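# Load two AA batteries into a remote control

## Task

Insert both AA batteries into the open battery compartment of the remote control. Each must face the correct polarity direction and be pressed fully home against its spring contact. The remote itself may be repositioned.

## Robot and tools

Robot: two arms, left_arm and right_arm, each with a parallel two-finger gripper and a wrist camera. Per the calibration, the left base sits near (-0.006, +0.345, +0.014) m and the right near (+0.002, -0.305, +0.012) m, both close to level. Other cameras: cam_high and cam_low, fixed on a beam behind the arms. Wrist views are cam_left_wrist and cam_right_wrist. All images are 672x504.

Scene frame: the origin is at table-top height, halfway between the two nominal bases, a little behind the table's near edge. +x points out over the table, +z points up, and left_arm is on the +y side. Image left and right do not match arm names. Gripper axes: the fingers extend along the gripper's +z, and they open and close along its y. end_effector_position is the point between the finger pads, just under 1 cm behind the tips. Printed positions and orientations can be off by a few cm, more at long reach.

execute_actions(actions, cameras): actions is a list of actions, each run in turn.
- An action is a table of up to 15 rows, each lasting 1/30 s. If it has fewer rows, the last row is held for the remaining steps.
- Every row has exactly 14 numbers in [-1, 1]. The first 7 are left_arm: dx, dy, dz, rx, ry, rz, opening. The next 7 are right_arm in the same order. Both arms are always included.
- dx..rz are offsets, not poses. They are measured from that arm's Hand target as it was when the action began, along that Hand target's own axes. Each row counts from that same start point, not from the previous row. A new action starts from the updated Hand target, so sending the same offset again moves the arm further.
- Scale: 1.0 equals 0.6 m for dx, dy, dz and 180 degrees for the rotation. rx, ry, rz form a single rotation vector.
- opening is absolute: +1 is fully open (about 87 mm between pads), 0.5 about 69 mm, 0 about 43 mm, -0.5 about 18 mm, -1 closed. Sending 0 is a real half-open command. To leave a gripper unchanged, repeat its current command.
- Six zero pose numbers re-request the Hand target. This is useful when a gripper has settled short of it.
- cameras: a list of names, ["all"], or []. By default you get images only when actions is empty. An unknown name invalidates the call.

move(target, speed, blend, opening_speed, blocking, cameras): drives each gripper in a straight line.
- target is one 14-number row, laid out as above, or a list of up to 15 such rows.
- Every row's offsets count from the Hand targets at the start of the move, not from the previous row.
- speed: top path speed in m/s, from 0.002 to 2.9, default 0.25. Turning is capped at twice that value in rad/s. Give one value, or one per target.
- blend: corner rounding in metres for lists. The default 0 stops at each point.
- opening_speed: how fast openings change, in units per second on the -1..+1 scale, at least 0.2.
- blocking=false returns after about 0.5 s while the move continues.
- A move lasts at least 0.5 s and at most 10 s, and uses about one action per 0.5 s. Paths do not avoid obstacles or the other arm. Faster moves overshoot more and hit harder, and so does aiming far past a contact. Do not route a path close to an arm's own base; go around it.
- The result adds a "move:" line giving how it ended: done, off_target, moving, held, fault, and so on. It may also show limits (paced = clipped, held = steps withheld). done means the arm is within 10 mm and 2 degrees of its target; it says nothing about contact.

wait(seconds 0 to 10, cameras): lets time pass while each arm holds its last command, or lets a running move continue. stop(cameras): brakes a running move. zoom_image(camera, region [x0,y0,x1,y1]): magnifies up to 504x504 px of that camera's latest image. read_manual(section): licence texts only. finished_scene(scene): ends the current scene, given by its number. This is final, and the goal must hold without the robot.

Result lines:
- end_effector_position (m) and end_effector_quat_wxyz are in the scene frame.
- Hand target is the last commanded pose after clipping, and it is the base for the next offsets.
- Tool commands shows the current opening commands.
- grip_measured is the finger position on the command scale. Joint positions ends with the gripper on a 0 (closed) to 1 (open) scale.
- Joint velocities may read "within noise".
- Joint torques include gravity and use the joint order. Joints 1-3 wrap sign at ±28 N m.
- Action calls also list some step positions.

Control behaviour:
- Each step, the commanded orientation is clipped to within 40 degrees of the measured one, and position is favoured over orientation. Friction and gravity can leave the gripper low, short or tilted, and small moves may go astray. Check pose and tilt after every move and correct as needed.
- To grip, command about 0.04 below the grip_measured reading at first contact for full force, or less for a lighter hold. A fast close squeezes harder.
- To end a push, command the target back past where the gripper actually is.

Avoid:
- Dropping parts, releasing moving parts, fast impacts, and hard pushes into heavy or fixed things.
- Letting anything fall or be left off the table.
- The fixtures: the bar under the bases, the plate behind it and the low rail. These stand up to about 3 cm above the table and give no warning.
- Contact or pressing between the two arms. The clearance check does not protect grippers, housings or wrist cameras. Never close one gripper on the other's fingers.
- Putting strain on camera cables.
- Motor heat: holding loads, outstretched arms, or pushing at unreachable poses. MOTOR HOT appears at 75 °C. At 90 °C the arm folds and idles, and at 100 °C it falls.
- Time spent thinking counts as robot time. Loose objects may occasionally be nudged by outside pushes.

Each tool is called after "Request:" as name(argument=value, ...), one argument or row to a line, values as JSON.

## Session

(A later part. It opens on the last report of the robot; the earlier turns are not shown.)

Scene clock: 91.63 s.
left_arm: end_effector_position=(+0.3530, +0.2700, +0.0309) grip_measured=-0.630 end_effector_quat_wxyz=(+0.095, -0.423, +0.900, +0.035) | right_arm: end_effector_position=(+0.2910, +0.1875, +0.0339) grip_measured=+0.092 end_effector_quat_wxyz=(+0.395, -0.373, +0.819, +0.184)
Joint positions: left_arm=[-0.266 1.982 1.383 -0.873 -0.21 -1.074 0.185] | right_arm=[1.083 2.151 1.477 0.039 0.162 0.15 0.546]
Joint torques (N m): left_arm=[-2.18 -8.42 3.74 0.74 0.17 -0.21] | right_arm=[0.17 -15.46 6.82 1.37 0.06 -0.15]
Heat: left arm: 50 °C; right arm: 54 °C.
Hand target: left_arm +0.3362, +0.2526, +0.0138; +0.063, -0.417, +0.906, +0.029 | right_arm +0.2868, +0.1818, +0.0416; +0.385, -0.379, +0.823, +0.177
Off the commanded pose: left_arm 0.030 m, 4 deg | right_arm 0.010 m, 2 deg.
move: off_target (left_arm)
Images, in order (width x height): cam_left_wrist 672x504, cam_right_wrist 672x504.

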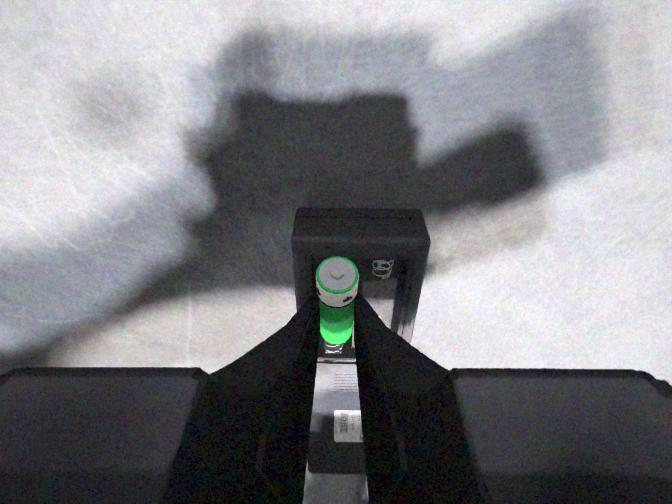

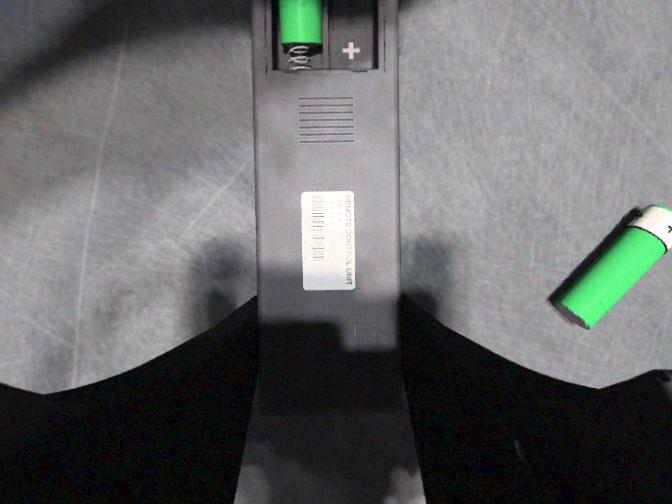

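Request:
wait(
  seconds=0.1,
  cameras=["cam_low","cam_high"],
)

Request:
zoom_image(
  camera="cam_low",
  region=[355, 220, 415, 270],
)

Request:
zoom_image(
  camera="cam_high",
  region=[310, 130, 390, 190],
)

Scene clock: 93.63 s.
left_arm: end_effector_position=(+0.3530, +0.2699, +0.0309) grip_measured=-0.630 end_effector_quat_wxyz=(+0.095, -0.423, +0.901, +0.035) | right_arm: end_effector_position=(+0.2910, +0.1875, +0.0339) grip_measured=+0.092 end_effector_quat_wxyz=(+0.395, -0.373, +0.819, +0.184)
Joint positions: left_arm=[-0.266 1.982 1.383 -0.873 -0.211 -1.074 0.185] | right_arm=[1.083 2.151 1.477 0.039 0.162 0.15 0.546]
Joint torques (N m): left_arm=[-2.15 -8.44 3.77 0.74 0.16 -0.18] | right_arm=[0.2 -15.46 6.8 1.37 0.06 -0.15]
Heat: left arm: 49 °C; right arm: 55 °C.
Hand target: left_arm +0.3362, +0.2525, +0.0138; +0.063, -0.417, +0.906, +0.029 | right_arm +0.2868, +0.1818, +0.0416; +0.385, -0.379, +0.823, +0.177
Tool commands: left_gripper/opening=-0.78 right_gripper/opening=-0.02
Off the commanded pose: left_arm 0.030 m, 4 deg | right_arm 0.010 m, 2 deg.
wait: 0.10 s; at rest from the start
Images, in order (width x height): cam_high 672x504, cam_low 672x504.

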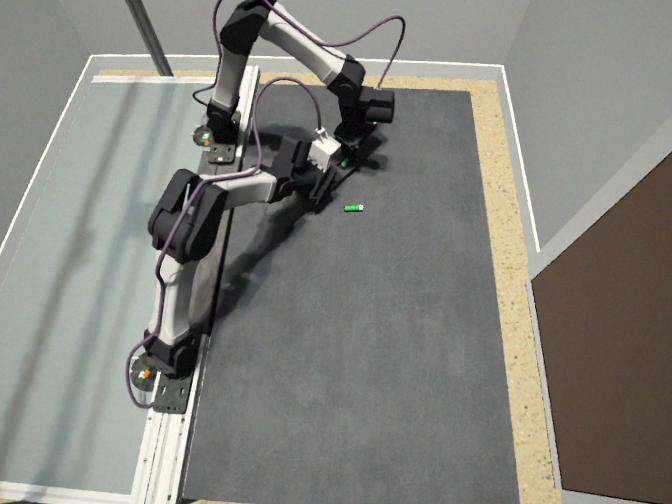

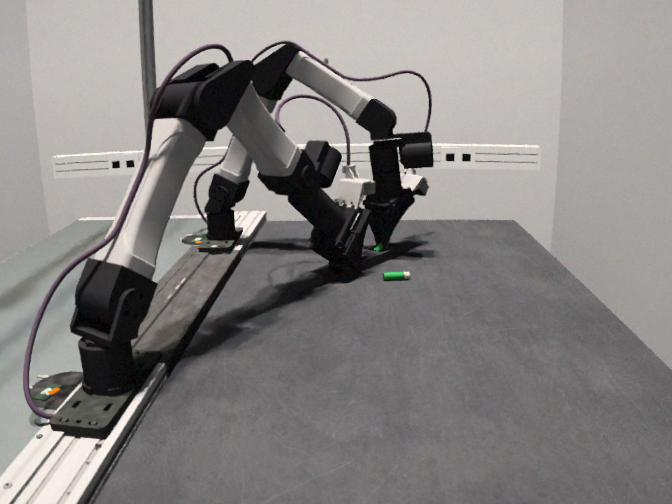

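Scaled by 8.400 from the camera's 672x504 image, which has a finer 960x720 frame.

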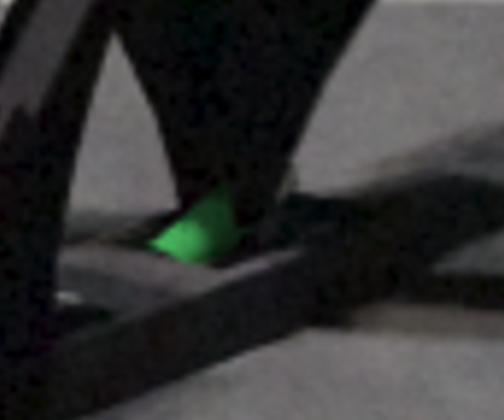

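Scaled by 6.300 from the camera's 672x504 image, which has a finer 960x720 frame.

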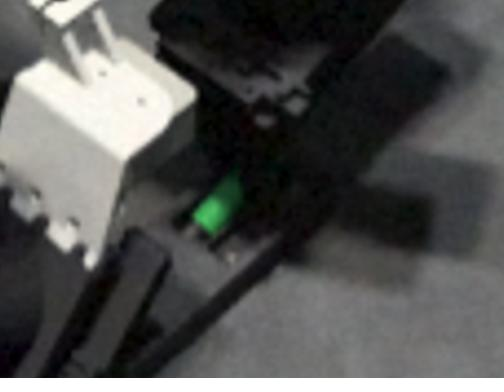

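Request:
move(
  target=[0.012,0,-0.015,0,0,0,-0.8,0,0,0,0,0,0,-0.02],
  cameras=["cam_left_wrist","cam_right_wrist"],
  speed=0.04,
)

Request:
zoom_image(
  camera="cam_left_wrist",
  region=[220, 180, 450, 410],
)

Request:
zoom_image(
  camera="cam_right_wrist",
  region=[240, 0, 410, 120],
)

Scene clock: 94.80 s.
left_arm: end_effector_position=(+0.3516, +0.2673, +0.0315) grip_measured=-0.630 end_effector_quat_wxyz=(+0.102, -0.425, +0.898, +0.041) | right_arm: end_effector_position=(+0.2903, +0.1862, +0.0339) grip_measured=+0.092 end_effector_quat_wxyz=(+0.393, -0.373, +0.820, +0.183)
Joint positions: left_arm=[-0.282 1.977 1.377 -0.873 -0.23 -1.096 0.185] | right_arm=[1.083 2.149 1.477 0.029 0.162 0.151 0.546]
Joint torques (N m): left_arm=[-2.51 -9.92 4.44 0.44 0.3 -0.2] | right_arm=[0.18 -15.16 6.83 1.45 0.06 -0.16]
Heat: left arm: 49 °C; right arm: 55 °C.
Hand target: left_arm +0.3308, +0.2463, +0.0217; +0.063, -0.417, +0.906, +0.029 | right_arm +0.2868, +0.1818, +0.0415; +0.385, -0.379, +0.823, +0.177
Off the commanded pose: left_arm 0.031 m, 5 deg | right_arm 0.009 m, 1 deg.
move: off_target (left_arm)
Images, in order (width x height): cam_left_wrist 672x504, cam_right_wrist 672x504.

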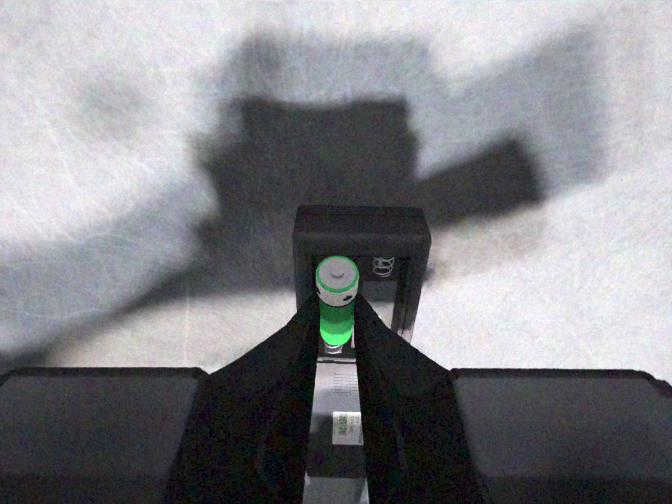

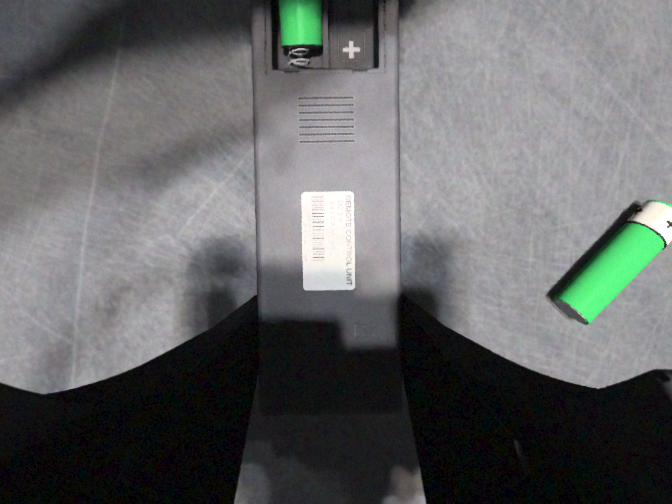

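Scaled by 2.191 from the camera's 672x504 image, which has a finer 960x720 frame.

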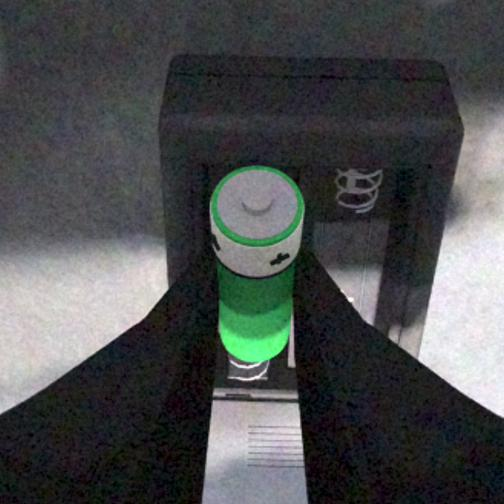

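Scaled by 2.965 from the camera's 672x504 image, which has a finer 960x720 frame.

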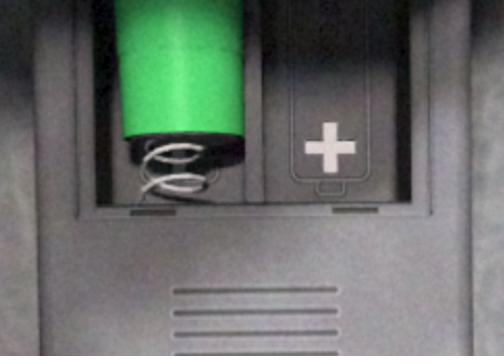

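Request:
move(
  target=[0.008,0,0.028,0,0,0,-0.8,0,0,0,0,0,0,-0.02],
  cameras=["cam_left_wrist","cam_right_wrist"],
  speed=0.04,
)

Request:
zoom_image(
  camera="cam_left_wrist",
  region=[220, 180, 450, 410],
)

Request:
zoom_image(
  camera="cam_right_wrist",
  region=[240, 0, 410, 120],
)

Scene clock: 96.30 s.
left_arm: end_effector_position=(+0.3516, +0.2670, +0.0301) grip_measured=-0.627 end_effector_quat_wxyz=(+0.112, -0.425, +0.898, +0.038) | right_arm: end_effector_position=(+0.2903, +0.1862, +0.0339) grip_measured=+0.092 end_effector_quat_wxyz=(+0.393, -0.373, +0.820, +0.183)
Joint positions: left_arm=[-0.287 1.961 1.349 -0.84 -0.238 -1.097 0.187] | right_arm=[1.083 2.149 1.477 0.029 0.162 0.151 0.546]
Joint torques (N m): left_arm=[-2.41 -6.5 2.97 0.79 0.38 -0.22] | right_arm=[0.18 -15.15 6.83 1.45 0.06 -0.16]
Heat: left arm: 49 °C; right arm: 56 °C.
Hand target: left_arm +0.3292, +0.2444, +0.0044; +0.063, -0.417, +0.906, +0.029 | right_arm +0.2868, +0.1818, +0.0415; +0.385, -0.379, +0.823, +0.177
Off the commanded pose: left_arm 0.041 m, 6 deg | right_arm 0.009 m, 1 deg.
move: off_target (left_arm)
Images, in order (width x height): cam_left_wrist 672x504, cam_right_wrist 672x504.

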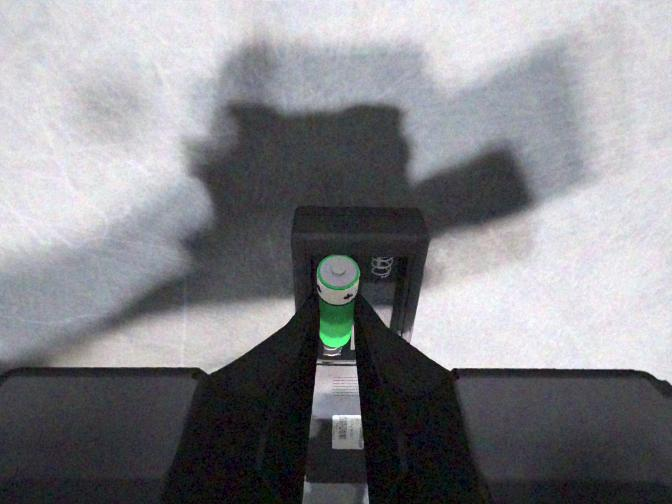

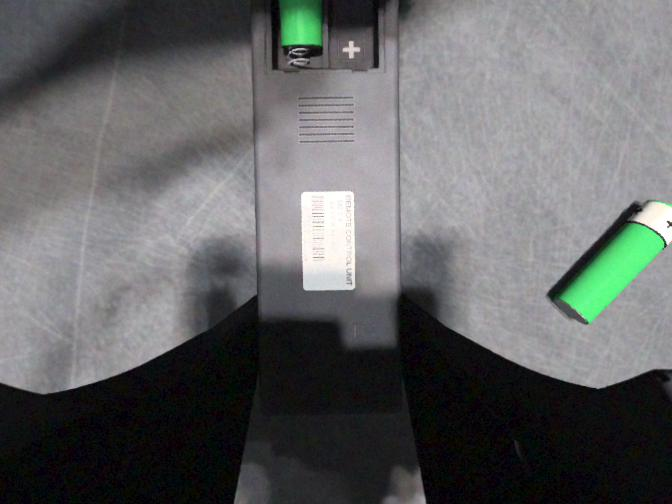

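Scaled by 2.191 from the camera's 672x504 image, which has a finer 960x720 frame.

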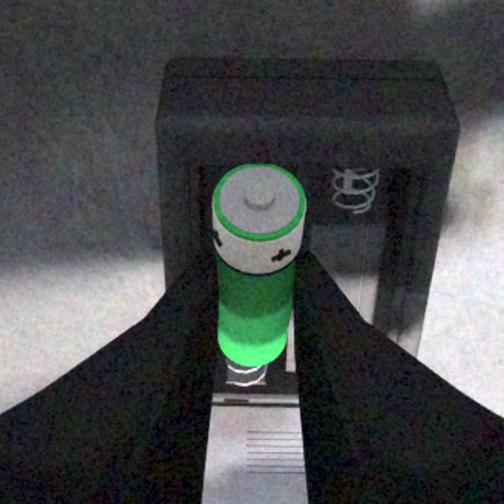

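Scaled by 2.965 from the camera's 672x504 image, which has a finer 960x720 frame.

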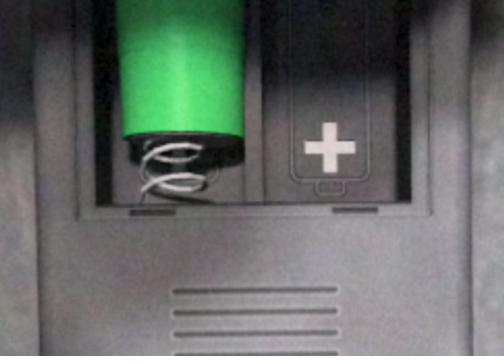

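Request:
move(
  target=[
    [-0.037,0,-0.02,0,0,0,-0.8,0,0,0,0,0,0,-0.02],
    [-0.037,0,-0.03,0,0,0,-0.35,0,0,0,0,0,0,-0.02],
    [-0.045,0,-0.06,0,0,0,-0.35,0,0,0,0,0,0,-0.02],
  ],
  cameras=["cam_left_wrist","cam_right_wrist"],
  speed=0.06,
  opening_speed=0.3,
)

Request:
zoom_image(
  camera="cam_left_wrist",
  region=[220, 180, 450, 410],
)

Request:
zoom_image(
  camera="cam_right_wrist",
  region=[240, 0, 410, 120],
)

Scene clock: 101.00 s.
left_arm: end_effector_position=(+0.3386, +0.2649, +0.0382) grip_measured=-0.350 end_effector_quat_wxyz=(+0.062, -0.419, +0.905, +0.035) | right_arm: end_effector_position=(+0.2902, +0.1862, +0.0339) grip_measured=+0.092 end_effector_quat_wxyz=(+0.393, -0.374, +0.820, +0.183)
Joint positions: left_arm=[-0.269 1.975 1.403 -0.953 -0.17 -1.075 0.325] | right_arm=[1.083 2.149 1.477 0.029 0.162 0.151 0.546]
Joint torques (N m): left_arm=[-0.23 -9.78 11.1 0.33 -0.17 0.09] | right_arm=[0.18 -15.16 6.83 1.45 0.07 -0.16]
Heat: left arm: 49 °C; right arm: 59 °C.
Hand target: left_arm +0.3433, +0.2608, +0.0438; +0.063, -0.417, +0.906, +0.029 | right_arm +0.2869, +0.1818, +0.0415; +0.385, -0.379, +0.823, +0.177
Off the commanded pose: left_arm 0.008 m, 1 deg | right_arm 0.009 m, 1 deg.
move: done; target 2's new opening was sent with left_arm's hand 0.015 m and 4 deg from that target
Images, in order (width x height): cam_left_wrist 672x504, cam_right_wrist 672x504.

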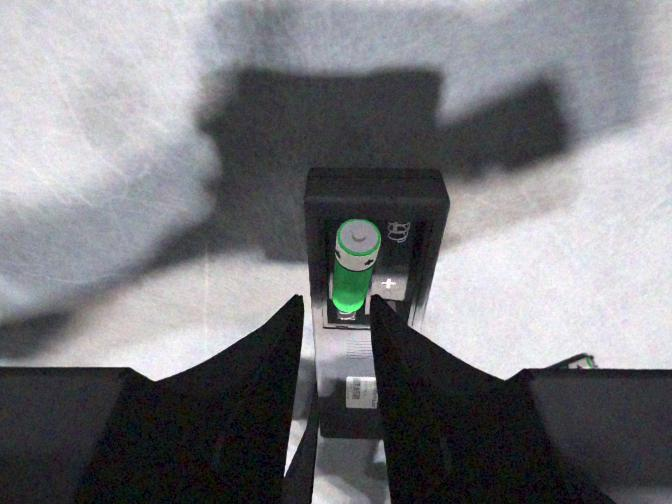

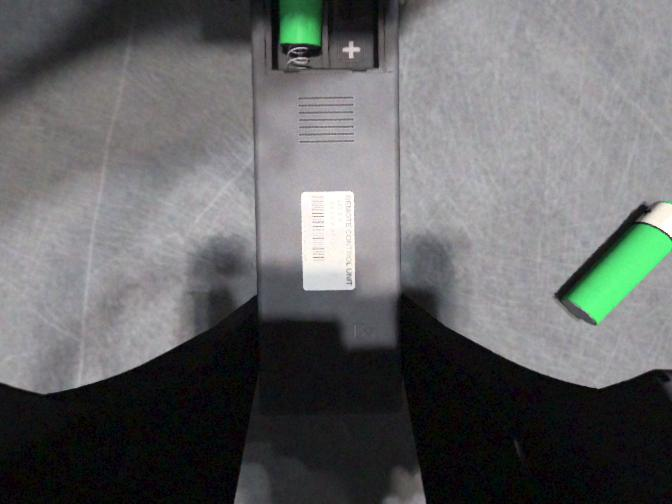

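Scaled by 2.191 from the camera's 672x504 image, which has a finer 960x720 frame.

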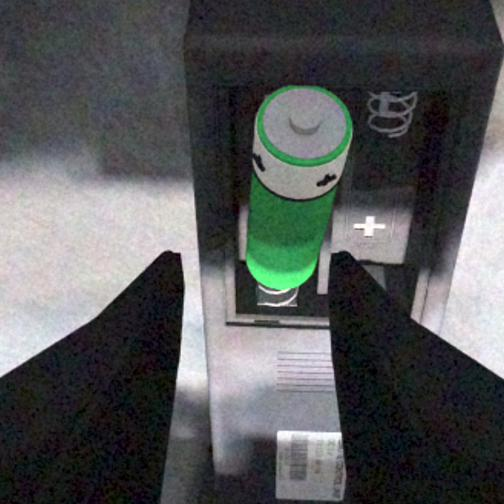

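Scaled by 2.965 from the camera's 672x504 image, which has a finer 960x720 frame.

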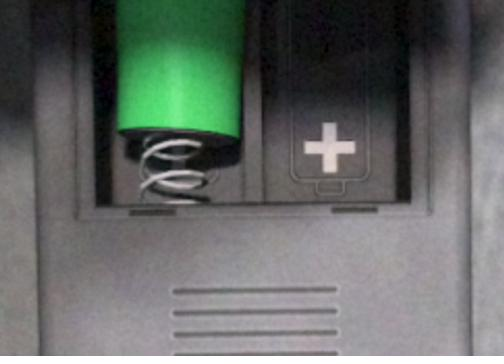

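Request:
move(
  target=[
    [-0.038,-0.007,-0.013,0,0,0,-0.35,0,0,0,0,0,0,-0.02],
    [-0.032,-0.007,0.025,0,0,0,-0.35,0,0,0,0,0,0,-0.02],
  ],
  cameras=["cam_left_wrist"],
  speed=0.06,
)

Request:
zoom_image(
  camera="cam_left_wrist",
  region=[220, 180, 450, 410],
)

Scene clock: 103.60 s.
left_arm: end_effector_position=(+0.3621, +0.2754, +0.0398) grip_measured=-0.350 end_effector_quat_wxyz=(+0.069, -0.421, +0.904, +0.029) | right_arm: end_effector_position=(+0.2902, +0.1862, +0.0339) grip_measured=+0.092 end_effector_quat_wxyz=(+0.393, -0.374, +0.820, +0.183)
Joint positions: left_arm=[-0.229 2.031 1.492 -0.962 -0.167 -1.037 0.325] | right_arm=[1.083 2.149 1.477 0.029 0.162 0.151 0.546]
Joint torques (N m): left_arm=[0.17 -9.63 6.58 0.76 -0.18 0.18] | right_arm=[0.18 -15.16 6.83 1.46 0.07 -0.16]
Heat: left arm: 49 °C; right arm: 60 °C.
Hand target: left_arm +0.3601, +0.2742, +0.0315; +0.063, -0.417, +0.906, +0.029 | right_arm +0.2869, +0.1818, +0.0415; +0.385, -0.379, +0.823, +0.177
Off the commanded pose: left_arm 0.009 m, 1 deg | right_arm 0.009 m, 1 deg.
move: done
Images, in order (width x height): cam_left_wrist 672x504.

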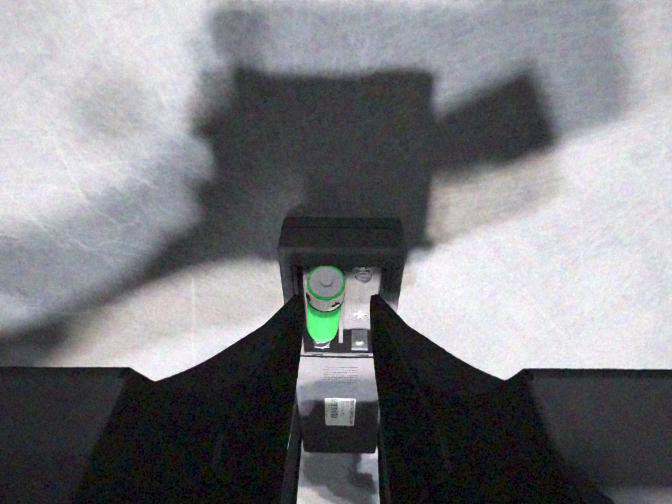

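Scaled by 2.191 from the camera's 672x504 image, which has a finer 960x720 frame.

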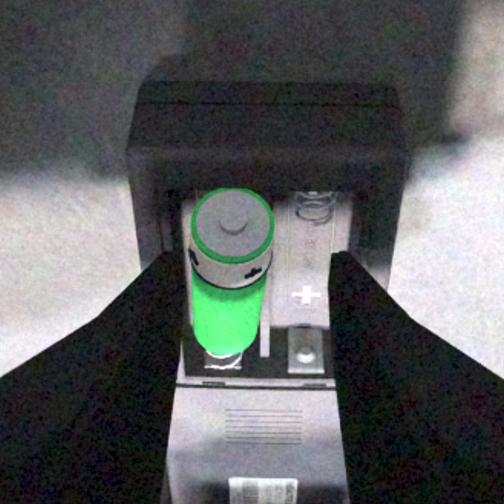

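Request:
move(
  target=[
    [0.006,0.005,0.0075,0,0,0,-0.35,0,0,0,0,0,0,-0.02],
    [0.006,0.005,0.0075,0,0,0,-0.68,0,0,0,0,0,0,-0.02],
  ],
  cameras=["cam_left_wrist"],
  speed=0.05,
  opening_speed=0.4,
)

Request:
zoom_image(
  camera="cam_left_wrist",
  region=[220, 180, 450, 410],
)

Scene clock: 105.53 s.
left_arm: end_effector_position=(+0.3583, +0.2759, +0.0328) grip_measured=-0.614 end_effector_quat_wxyz=(+0.067, -0.418, +0.906, +0.031) | right_arm: end_effector_position=(+0.2902, +0.1862, +0.0339) grip_measured=+0.092 end_effector_quat_wxyz=(+0.393, -0.374, +0.820, +0.183)
Joint positions: left_arm=[-0.229 2.031 1.463 -0.938 -0.167 -1.03 0.193] | right_arm=[1.083 2.149 1.477 0.029 0.162 0.151 0.546]
Joint torques (N m): left_arm=[0.01 -10.39 6.11 0.75 -0.18 0.06] | right_arm=[0.18 -15.16 6.86 1.45 0.07 -0.16]
Heat: left arm: 49 °C; right arm: 61 °C.
Hand target: left_arm +0.3559, +0.2739, +0.0265; +0.063, -0.417, +0.906, +0.029 | right_arm +0.2869, +0.1818, +0.0415; +0.385, -0.379, +0.823, +0.177
Off the commanded pose: left_arm 0.007 m, 1 deg | right_arm 0.009 m, 1 deg.
move: done
Images, in order (width x height): cam_left_wrist 672x504.

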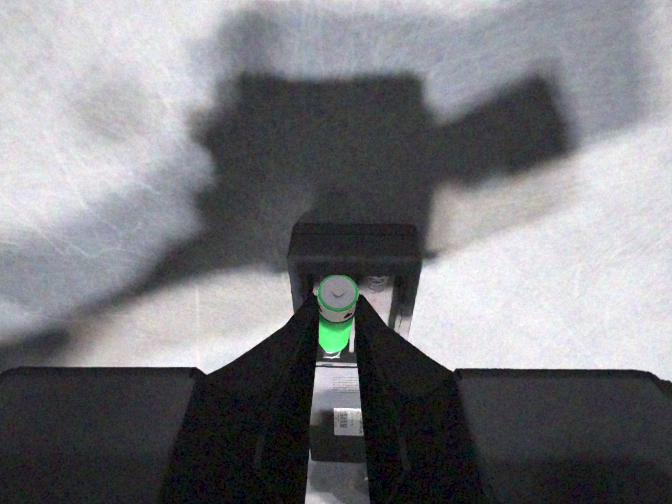

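Scaled by 2.191 from the camera's 672x504 image, which has a finer 960x720 frame.

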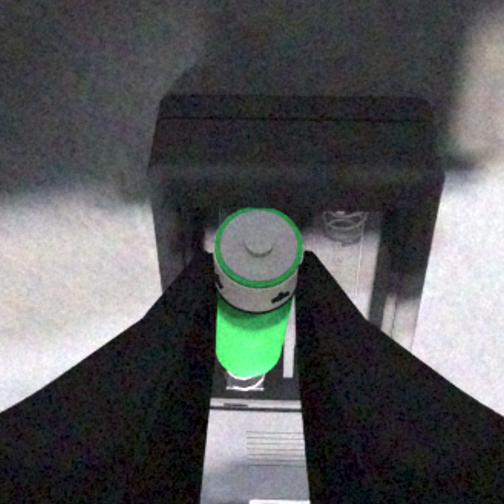

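Request:
move(
  target=[0.014,0,0.012,0,0,0,-0.72,0,0,0,0,0,0,-0.02],
  cameras=["cam_left_wrist","cam_right_wrist"],
  speed=0.05,
)

Request:
zoom_image(
  camera="cam_left_wrist",
  region=[220, 180, 450, 410],
)

Request:
zoom_image(
  camera="cam_right_wrist",
  region=[240, 0, 410, 120],
)

Scene clock: 106.63 s.
left_arm: end_effector_position=(+0.3573, +0.2760, +0.0313) grip_measured=-0.614 end_effector_quat_wxyz=(+0.070, -0.418, +0.905, +0.029) | right_arm: end_effector_position=(+0.2902, +0.1862, +0.0339) grip_measured=+0.092 end_effector_quat_wxyz=(+0.393, -0.374, +0.820, +0.183)
Joint positions: left_arm=[-0.229 2.021 1.443 -0.919 -0.167 -1.03 0.193] | right_arm=[1.083 2.149 1.477 0.029 0.162 0.151 0.546]
Joint torques (N m): left_arm=[-1.26 -9.52 4.38 0.95 -0.2 -0.11] | right_arm=[0.17 -15.17 6.84 1.45 0.07 -0.16]
Heat: left arm: 49 °C; right arm: 61 °C.
Hand target: left_arm +0.3512, +0.2683, +0.0182; +0.063, -0.417, +0.906, +0.029 | right_arm +0.2869, +0.1818, +0.0415; +0.385, -0.379, +0.823, +0.177
Off the commanded pose: left_arm 0.016 m, 1 deg | right_arm 0.009 m, 1 deg.
move: off_target (left_arm)
Images, in order (width x height): cam_left_wrist 672x504, cam_right_wrist 672x504.

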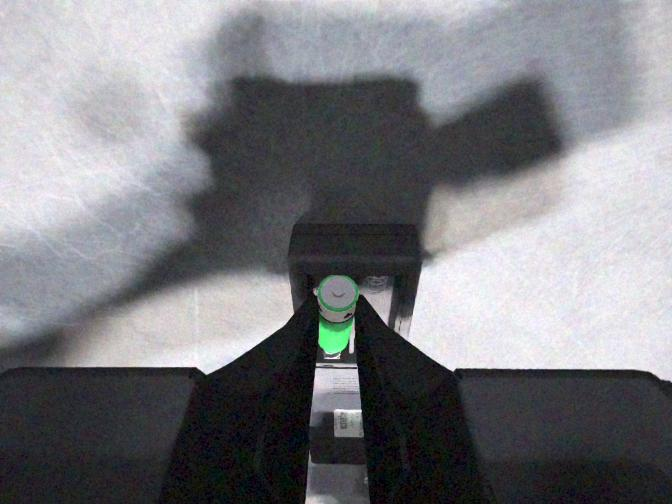

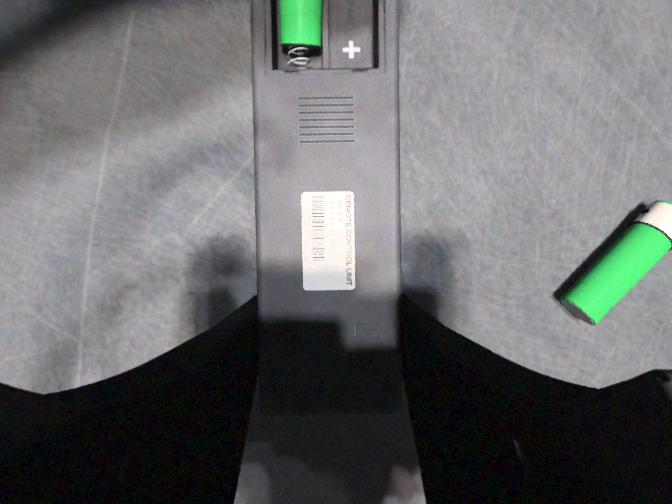

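Scaled by 2.191 from the camera's 672x504 image, which has a finer 960x720 frame.

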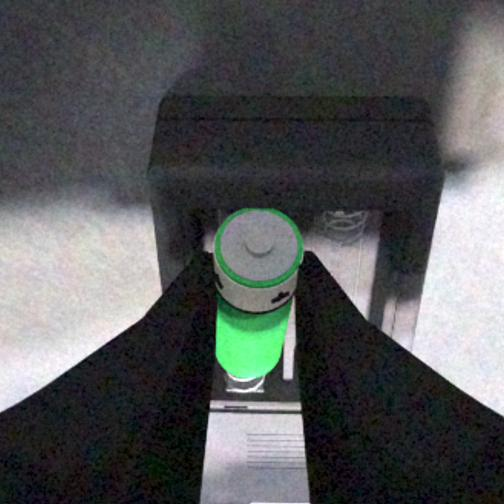

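Scaled by 2.965 from the camera's 672x504 image, which has a finer 960x720 frame.

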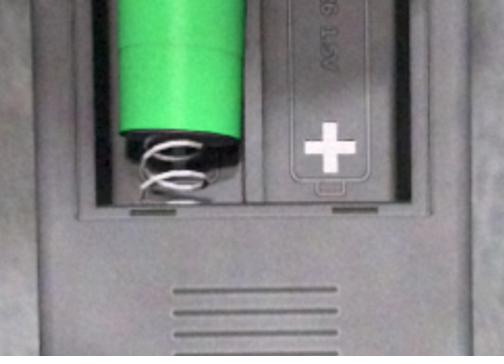

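Request:
move(
  target=[0.03,0,-0.006,0,0,0,-0.75,0,0,0,0,0,0,-0.04],
  cameras=["cam_left_wrist","cam_right_wrist"],
  speed=0.05,
)

Request:
zoom_image(
  camera="cam_left_wrist",
  region=[220, 180, 450, 410],
)

Request:
zoom_image(
  camera="cam_right_wrist",
  region=[240, 0, 410, 120],
)

Scene clock: 107.70 s.
left_arm: end_effector_position=(+0.3546, +0.2735, +0.0297) grip_measured=-0.617 end_effector_quat_wxyz=(+0.092, -0.421, +0.902, +0.041) | right_arm: end_effector_position=(+0.2902, +0.1862, +0.0339) grip_measured=+0.092 end_effector_quat_wxyz=(+0.393, -0.374, +0.820, +0.183)
Joint positions: left_arm=[-0.259 1.997 1.401 -0.885 -0.216 -1.063 0.191] | right_arm=[1.083 2.149 1.477 0.029 0.162 0.151 0.546]
Joint torques (N m): left_arm=[-2.22 -9.78 4.67 0.6 0.21 -0.25] | right_arm=[0.2 -15.16 6.84 1.45 0.07 -0.16]
Heat: left arm: 49 °C; right arm: 62 °C.
Hand target: left_arm +0.3394, +0.2544, +0.0194; +0.063, -0.417, +0.906, +0.029 | right_arm +0.2869, +0.1818, +0.0415; +0.385, -0.379, +0.823, +0.177
Off the commanded pose: left_arm 0.027 m, 4 deg | right_arm 0.009 m, 1 deg.
move: off_target (left_arm)
Images, in order (width x height): cam_left_wrist 672x504, cam_right_wrist 672x504.

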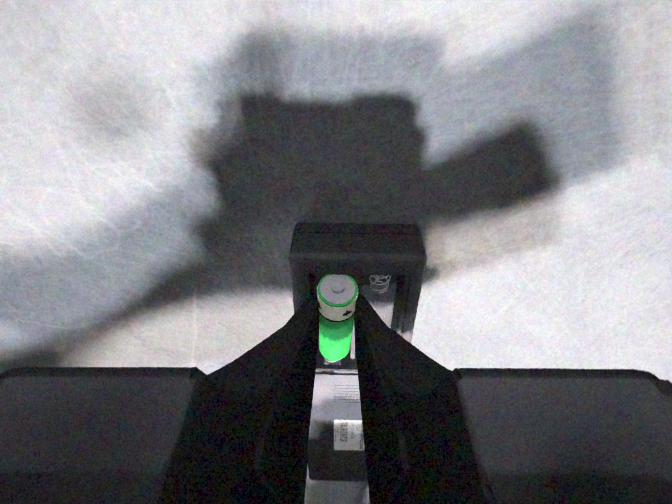

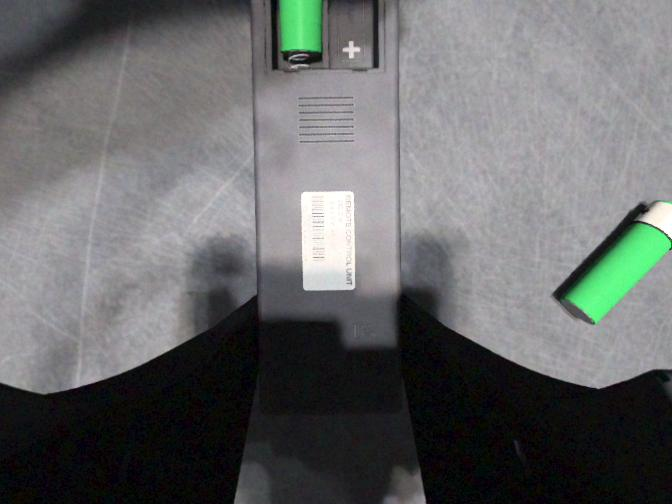

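Scaled by 2.191 from the camera's 672x504 image, which has a finer 960x720 frame.

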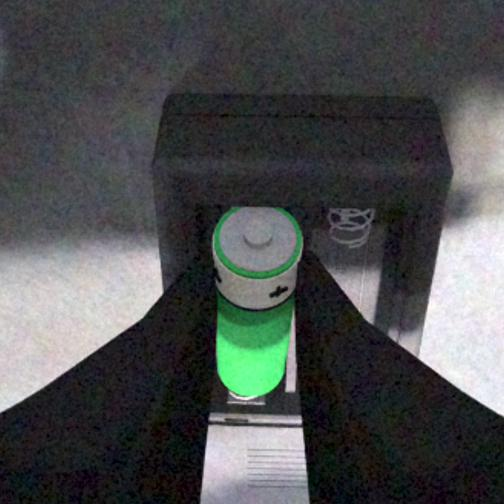

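Scaled by 2.965 from the camera's 672x504 image, which has a finer 960x720 frame.

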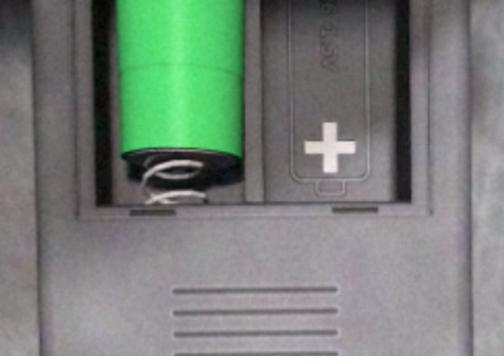

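Request:
move(
  target=[0.005,0,0.03,0,0,0,-0.75,0,0,0,0,0,0,-0.04],
  cameras=["cam_left_wrist","cam_right_wrist"],
  speed=0.05,
)

Request:
zoom_image(
  camera="cam_left_wrist",
  region=[220, 180, 450, 410],
)

Request:
zoom_image(
  camera="cam_right_wrist",
  region=[240, 0, 410, 120],
)

Scene clock: 108.63 s.
left_arm: end_effector_position=(+0.3543, +0.2734, +0.0280) grip_measured=-0.617 end_effector_quat_wxyz=(+0.098, -0.421, +0.901, +0.037) | right_arm: end_effector_position=(+0.2902, +0.1862, +0.0339) grip_measured=+0.092 end_effector_quat_wxyz=(+0.393, -0.374, +0.820, +0.183)
Joint positions: left_arm=[-0.26 1.985 1.376 -0.858 -0.216 -1.063 0.191] | right_arm=[1.083 2.149 1.477 0.029 0.162 0.151 0.546]
Joint torques (N m): left_arm=[-2.15 -6.32 2.89 1.02 0.2 -0.23] | right_arm=[0.17 -15.16 6.82 1.45 0.07 -0.16]
Heat: left arm: 49 °C; right arm: 62 °C.
Hand target: left_arm +0.3390, +0.2540, +0.0011; +0.063, -0.417, +0.906, +0.029 | right_arm +0.2869, +0.1818, +0.0415; +0.385, -0.379, +0.823, +0.177
Off the commanded pose: left_arm 0.036 m, 4 deg | right_arm 0.009 m, 1 deg.
move: off_target (left_arm)
Images, in order (width x height): cam_left_wrist 672x504, cam_right_wrist 672x504.

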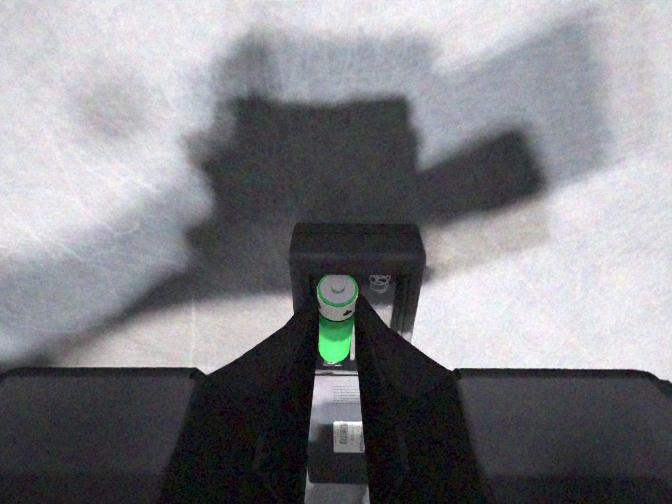

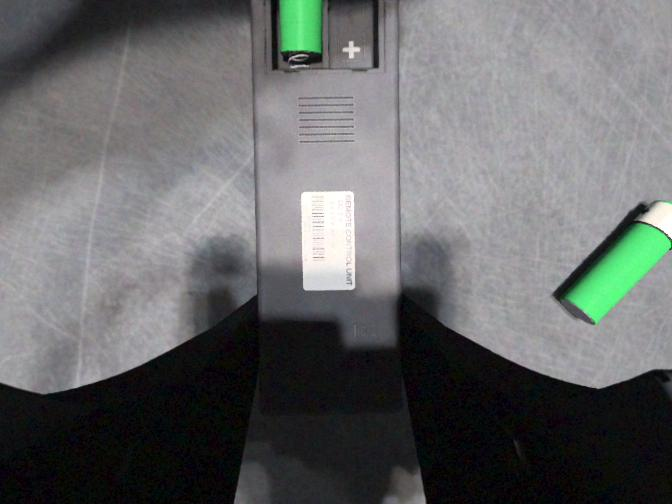

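Scaled by 2.191 from the camera's 672x504 image, which has a finer 960x720 frame.

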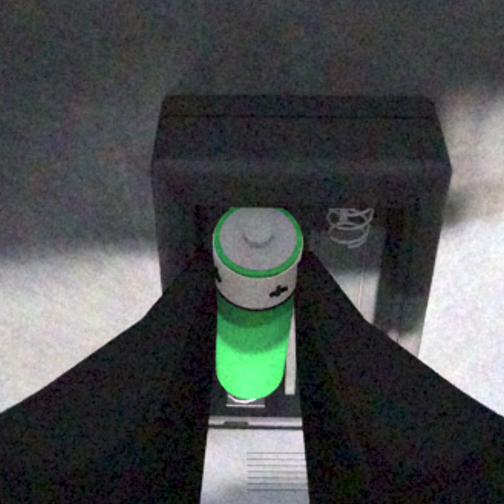

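Scaled by 2.965 from the camera's 672x504 image, which has a finer 960x720 frame.

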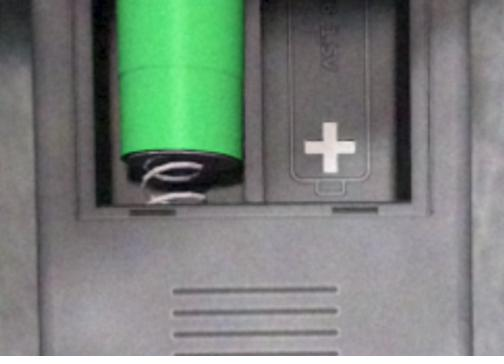

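Request:
move(
  target=[
    [-0.042,0,-0.022,0,0,0,-0.75,0,0,0,0,0,0,-0.04],
    [-0.042,0,-0.022,0,0,0,-0.4,0,0,0,0,0,0,-0.04],
    [-0.042,0,-0.075,0,0,0,-0.4,0,0,0,0,0,0,-0.04],
  ],
  cameras=["cam_left_wrist","cam_right_wrist"],
  speed=0.06,
  opening_speed=0.3,
)

Request:
zoom_image(
  camera="cam_left_wrist",
  region=[220, 150, 450, 380],
)

Request:
zoom_image(
  camera="cam_right_wrist",
  region=[240, 0, 410, 120],
)

Scene clock: 112.13 s.
left_arm: end_effector_position=(+0.3472, +0.2733, +0.0353) grip_measured=-0.400 end_effector_quat_wxyz=(+0.054, -0.418, +0.906, +0.035) | right_arm: end_effector_position=(+0.2900, +0.1863, +0.0338) grip_measured=+0.092 end_effector_quat_wxyz=(+0.393, -0.374, +0.820, +0.183)
Joint positions: left_arm=[-0.238 2.014 1.448 -0.967 -0.16 -1.042 0.3] | right_arm=[1.083 2.149 1.477 0.029 0.161 0.151 0.546]
Joint torques (N m): left_arm=[-0.85 -12.52 11.14 0.13 -0.26 0] | right_arm=[0.18 -15.16 6.84 1.45 0.08 -0.16]
Heat: left arm: 49 °C; right arm: 63 °C.
Hand target: left_arm +0.3513, +0.2683, +0.0492; +0.063, -0.417, +0.906, +0.029 | right_arm +0.2868, +0.1818, +0.0415; +0.385, -0.379, +0.823, +0.177
Off the commanded pose: left_arm 0.015 m, 1 deg | right_arm 0.009 m, 1 deg.
move: off_target (left_arm); target 2's new opening was sent with left_arm's hand 0.012 m and 2 deg from that target
Images, in order (width x height): cam_left_wrist 672x504, cam_right_wrist 672x504.

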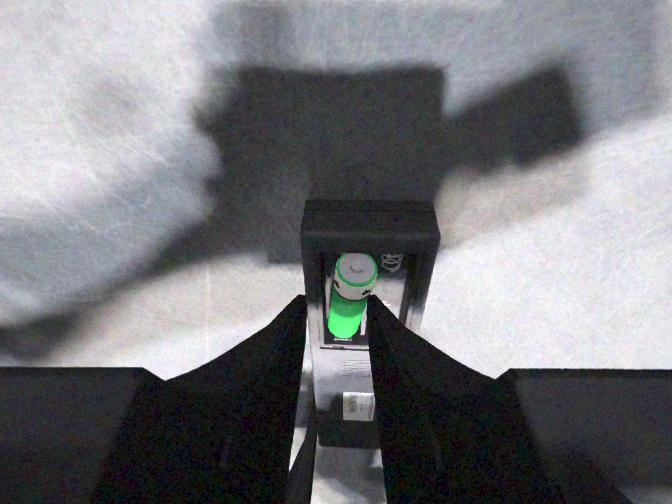

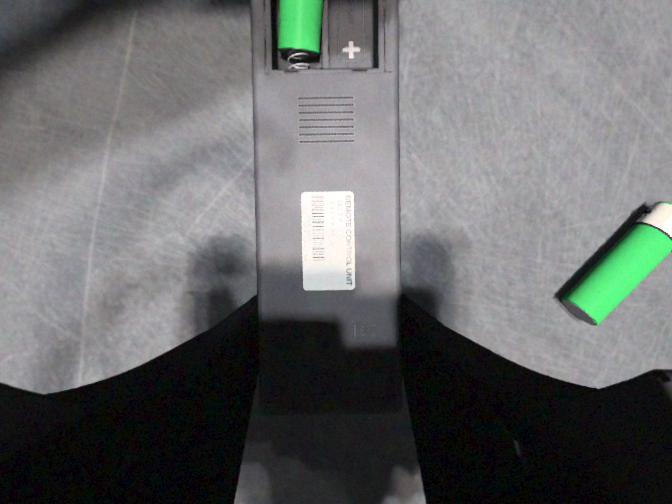

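Scaled by 2.191 from the camera's 672x504 image, which has a finer 960x720 frame.

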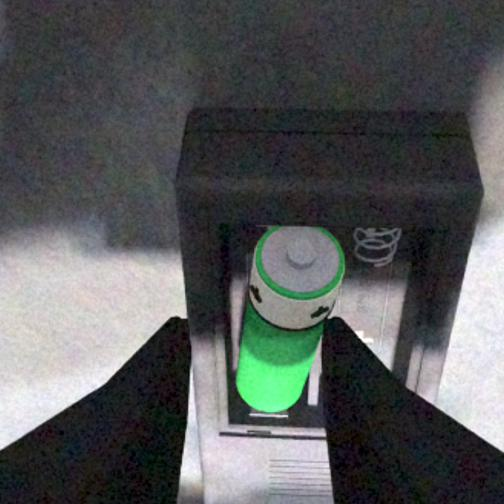

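Scaled by 2.965 from the camera's 672x504 image, which has a finer 960x720 frame.

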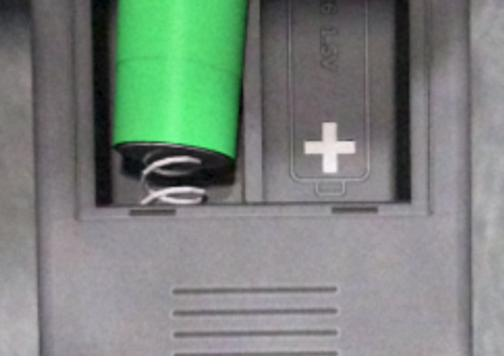

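Request:
move(
  target=[
    [0,0,-0.05,0,0,0,-0.4,0,0,0,0,0,0,-0.04],
    [-0.015,-0.012,-0.02,0,0,0,-1,0,0,0,0,0,0,-0.04],
  ],
  cameras=["cam_left_wrist"],
  speed=0.08,
  opening_speed=1,
)

Request:
zoom_image(
  camera="cam_left_wrist",
  region=[220, 150, 450, 380],
)

Scene clock: 114.97 s.
left_arm: end_effector_position=(+0.3486, +0.2712, +0.0599) grip_measured=-1.000 end_effector_quat_wxyz=(+0.049, -0.419, +0.906, +0.039) | right_arm: end_effector_position=(+0.2900, +0.1863, +0.0338) grip_measured=+0.092 end_effector_quat_wxyz=(+0.393, -0.374, +0.820, +0.183)
Joint positions: left_arm=[-0.245 2.008 1.539 -1.078 -0.16 -1.053 0] | right_arm=[1.083 2.149 1.477 0.029 0.161 0.151 0.546]
Joint torques (N m): left_arm=[0.16 -9.44 11.28 0.64 -0.27 0.17] | right_arm=[0.17 -15.16 6.86 1.45 0.07 -0.16]
Heat: left arm: 49 °C; right arm: 64 °C.
Hand target: left_arm +0.3614, +0.2691, +0.0624; +0.063, -0.417, +0.906, +0.029 | right_arm +0.2868, +0.1818, +0.0415; +0.385, -0.379, +0.823, +0.177
Off the commanded pose: left_arm 0.013 m, 2 deg | right_arm 0.009 m, 1 deg.
move: off_target (left_arm); target 2's new opening was sent with left_arm's hand 0.013 m and 2 deg from that target
Images, in order (width x height): cam_left_wrist 672x504.

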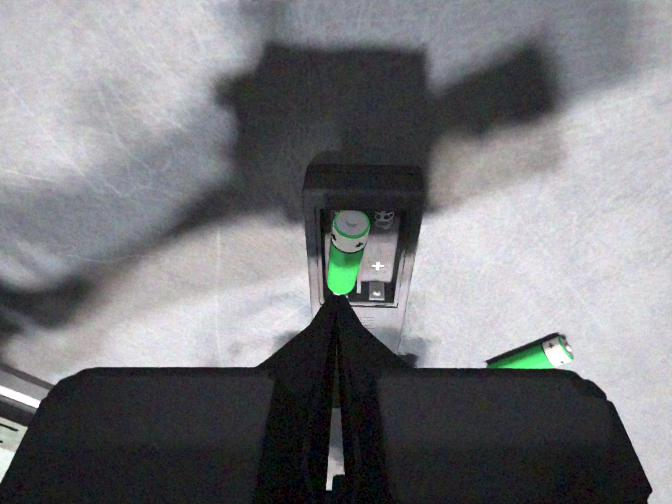

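Scaled by 2.191 from the camera's 672x504 image, which has a finer 960x720 frame.

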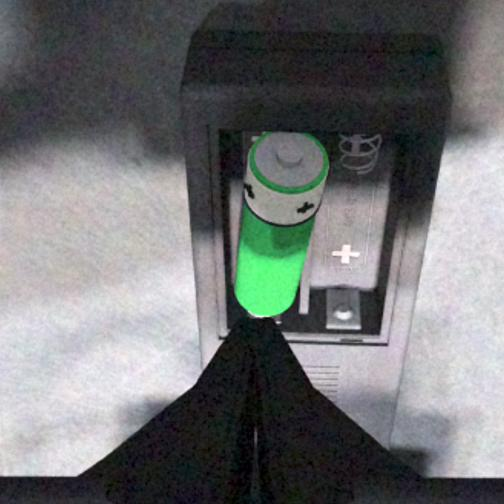

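Request:
move(
  target=[-0.003,-0.009,0.039,0,0,0,-1,0,0,0,0,0,0,-0.04],
  cameras=["cam_left_wrist"],
  speed=0.06,
)

Request:
zoom_image(
  camera="cam_left_wrist",
  region=[220, 150, 450, 380],
)

Scene clock: 116.97 s.
left_arm: end_effector_position=(+0.3627, +0.2703, +0.0422) grip_measured=-1.000 end_effector_quat_wxyz=(+0.058, -0.420, +0.905, +0.033) | right_arm: end_effector_position=(+0.2900, +0.1863, +0.0338) grip_measured=+0.092 end_effector_quat_wxyz=(+0.393, -0.374, +0.820, +0.183)
Joint positions: left_arm=[-0.239 2.056 1.539 -1.007 -0.16 -1.046 0] | right_arm=[1.083 2.149 1.477 0.029 0.161 0.151 0.546]
Joint torques (N m): left_arm=[0.18 -9.84 9.06 0.66 -0.26 0.17] | right_arm=[0.18 -15.16 6.84 1.46 0.07 -0.16]
Heat: left arm: 49 °C; right arm: 65 °C.
Hand target: left_arm +0.3688, +0.2694, +0.0395; +0.063, -0.417, +0.906, +0.029 | right_arm +0.2868, +0.1818, +0.0415; +0.385, -0.379, +0.823, +0.177
Off the commanded pose: left_arm 0.007 m, 1 deg | right_arm 0.009 m, 1 deg.
move: done
Images, in order (width x height): cam_left_wrist 672x504.

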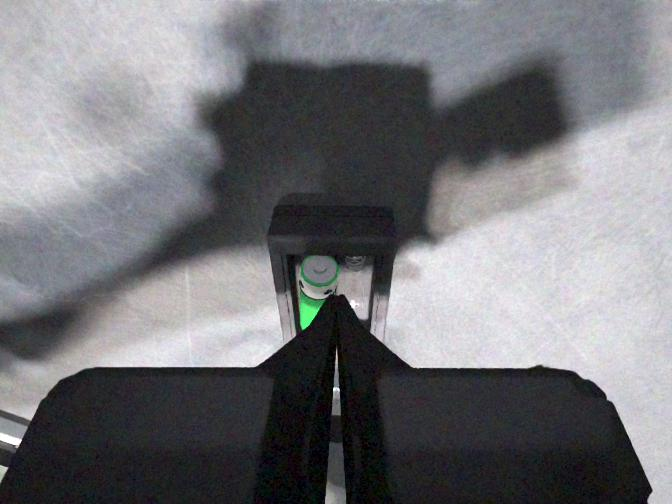

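Scaled by 2.191 from the camera's 672x504 image, which has a finer 960x720 frame.

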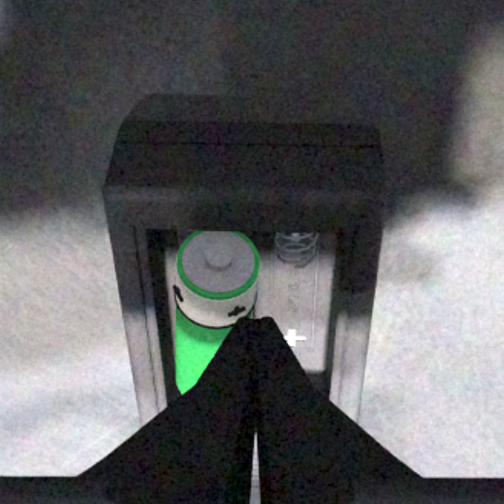

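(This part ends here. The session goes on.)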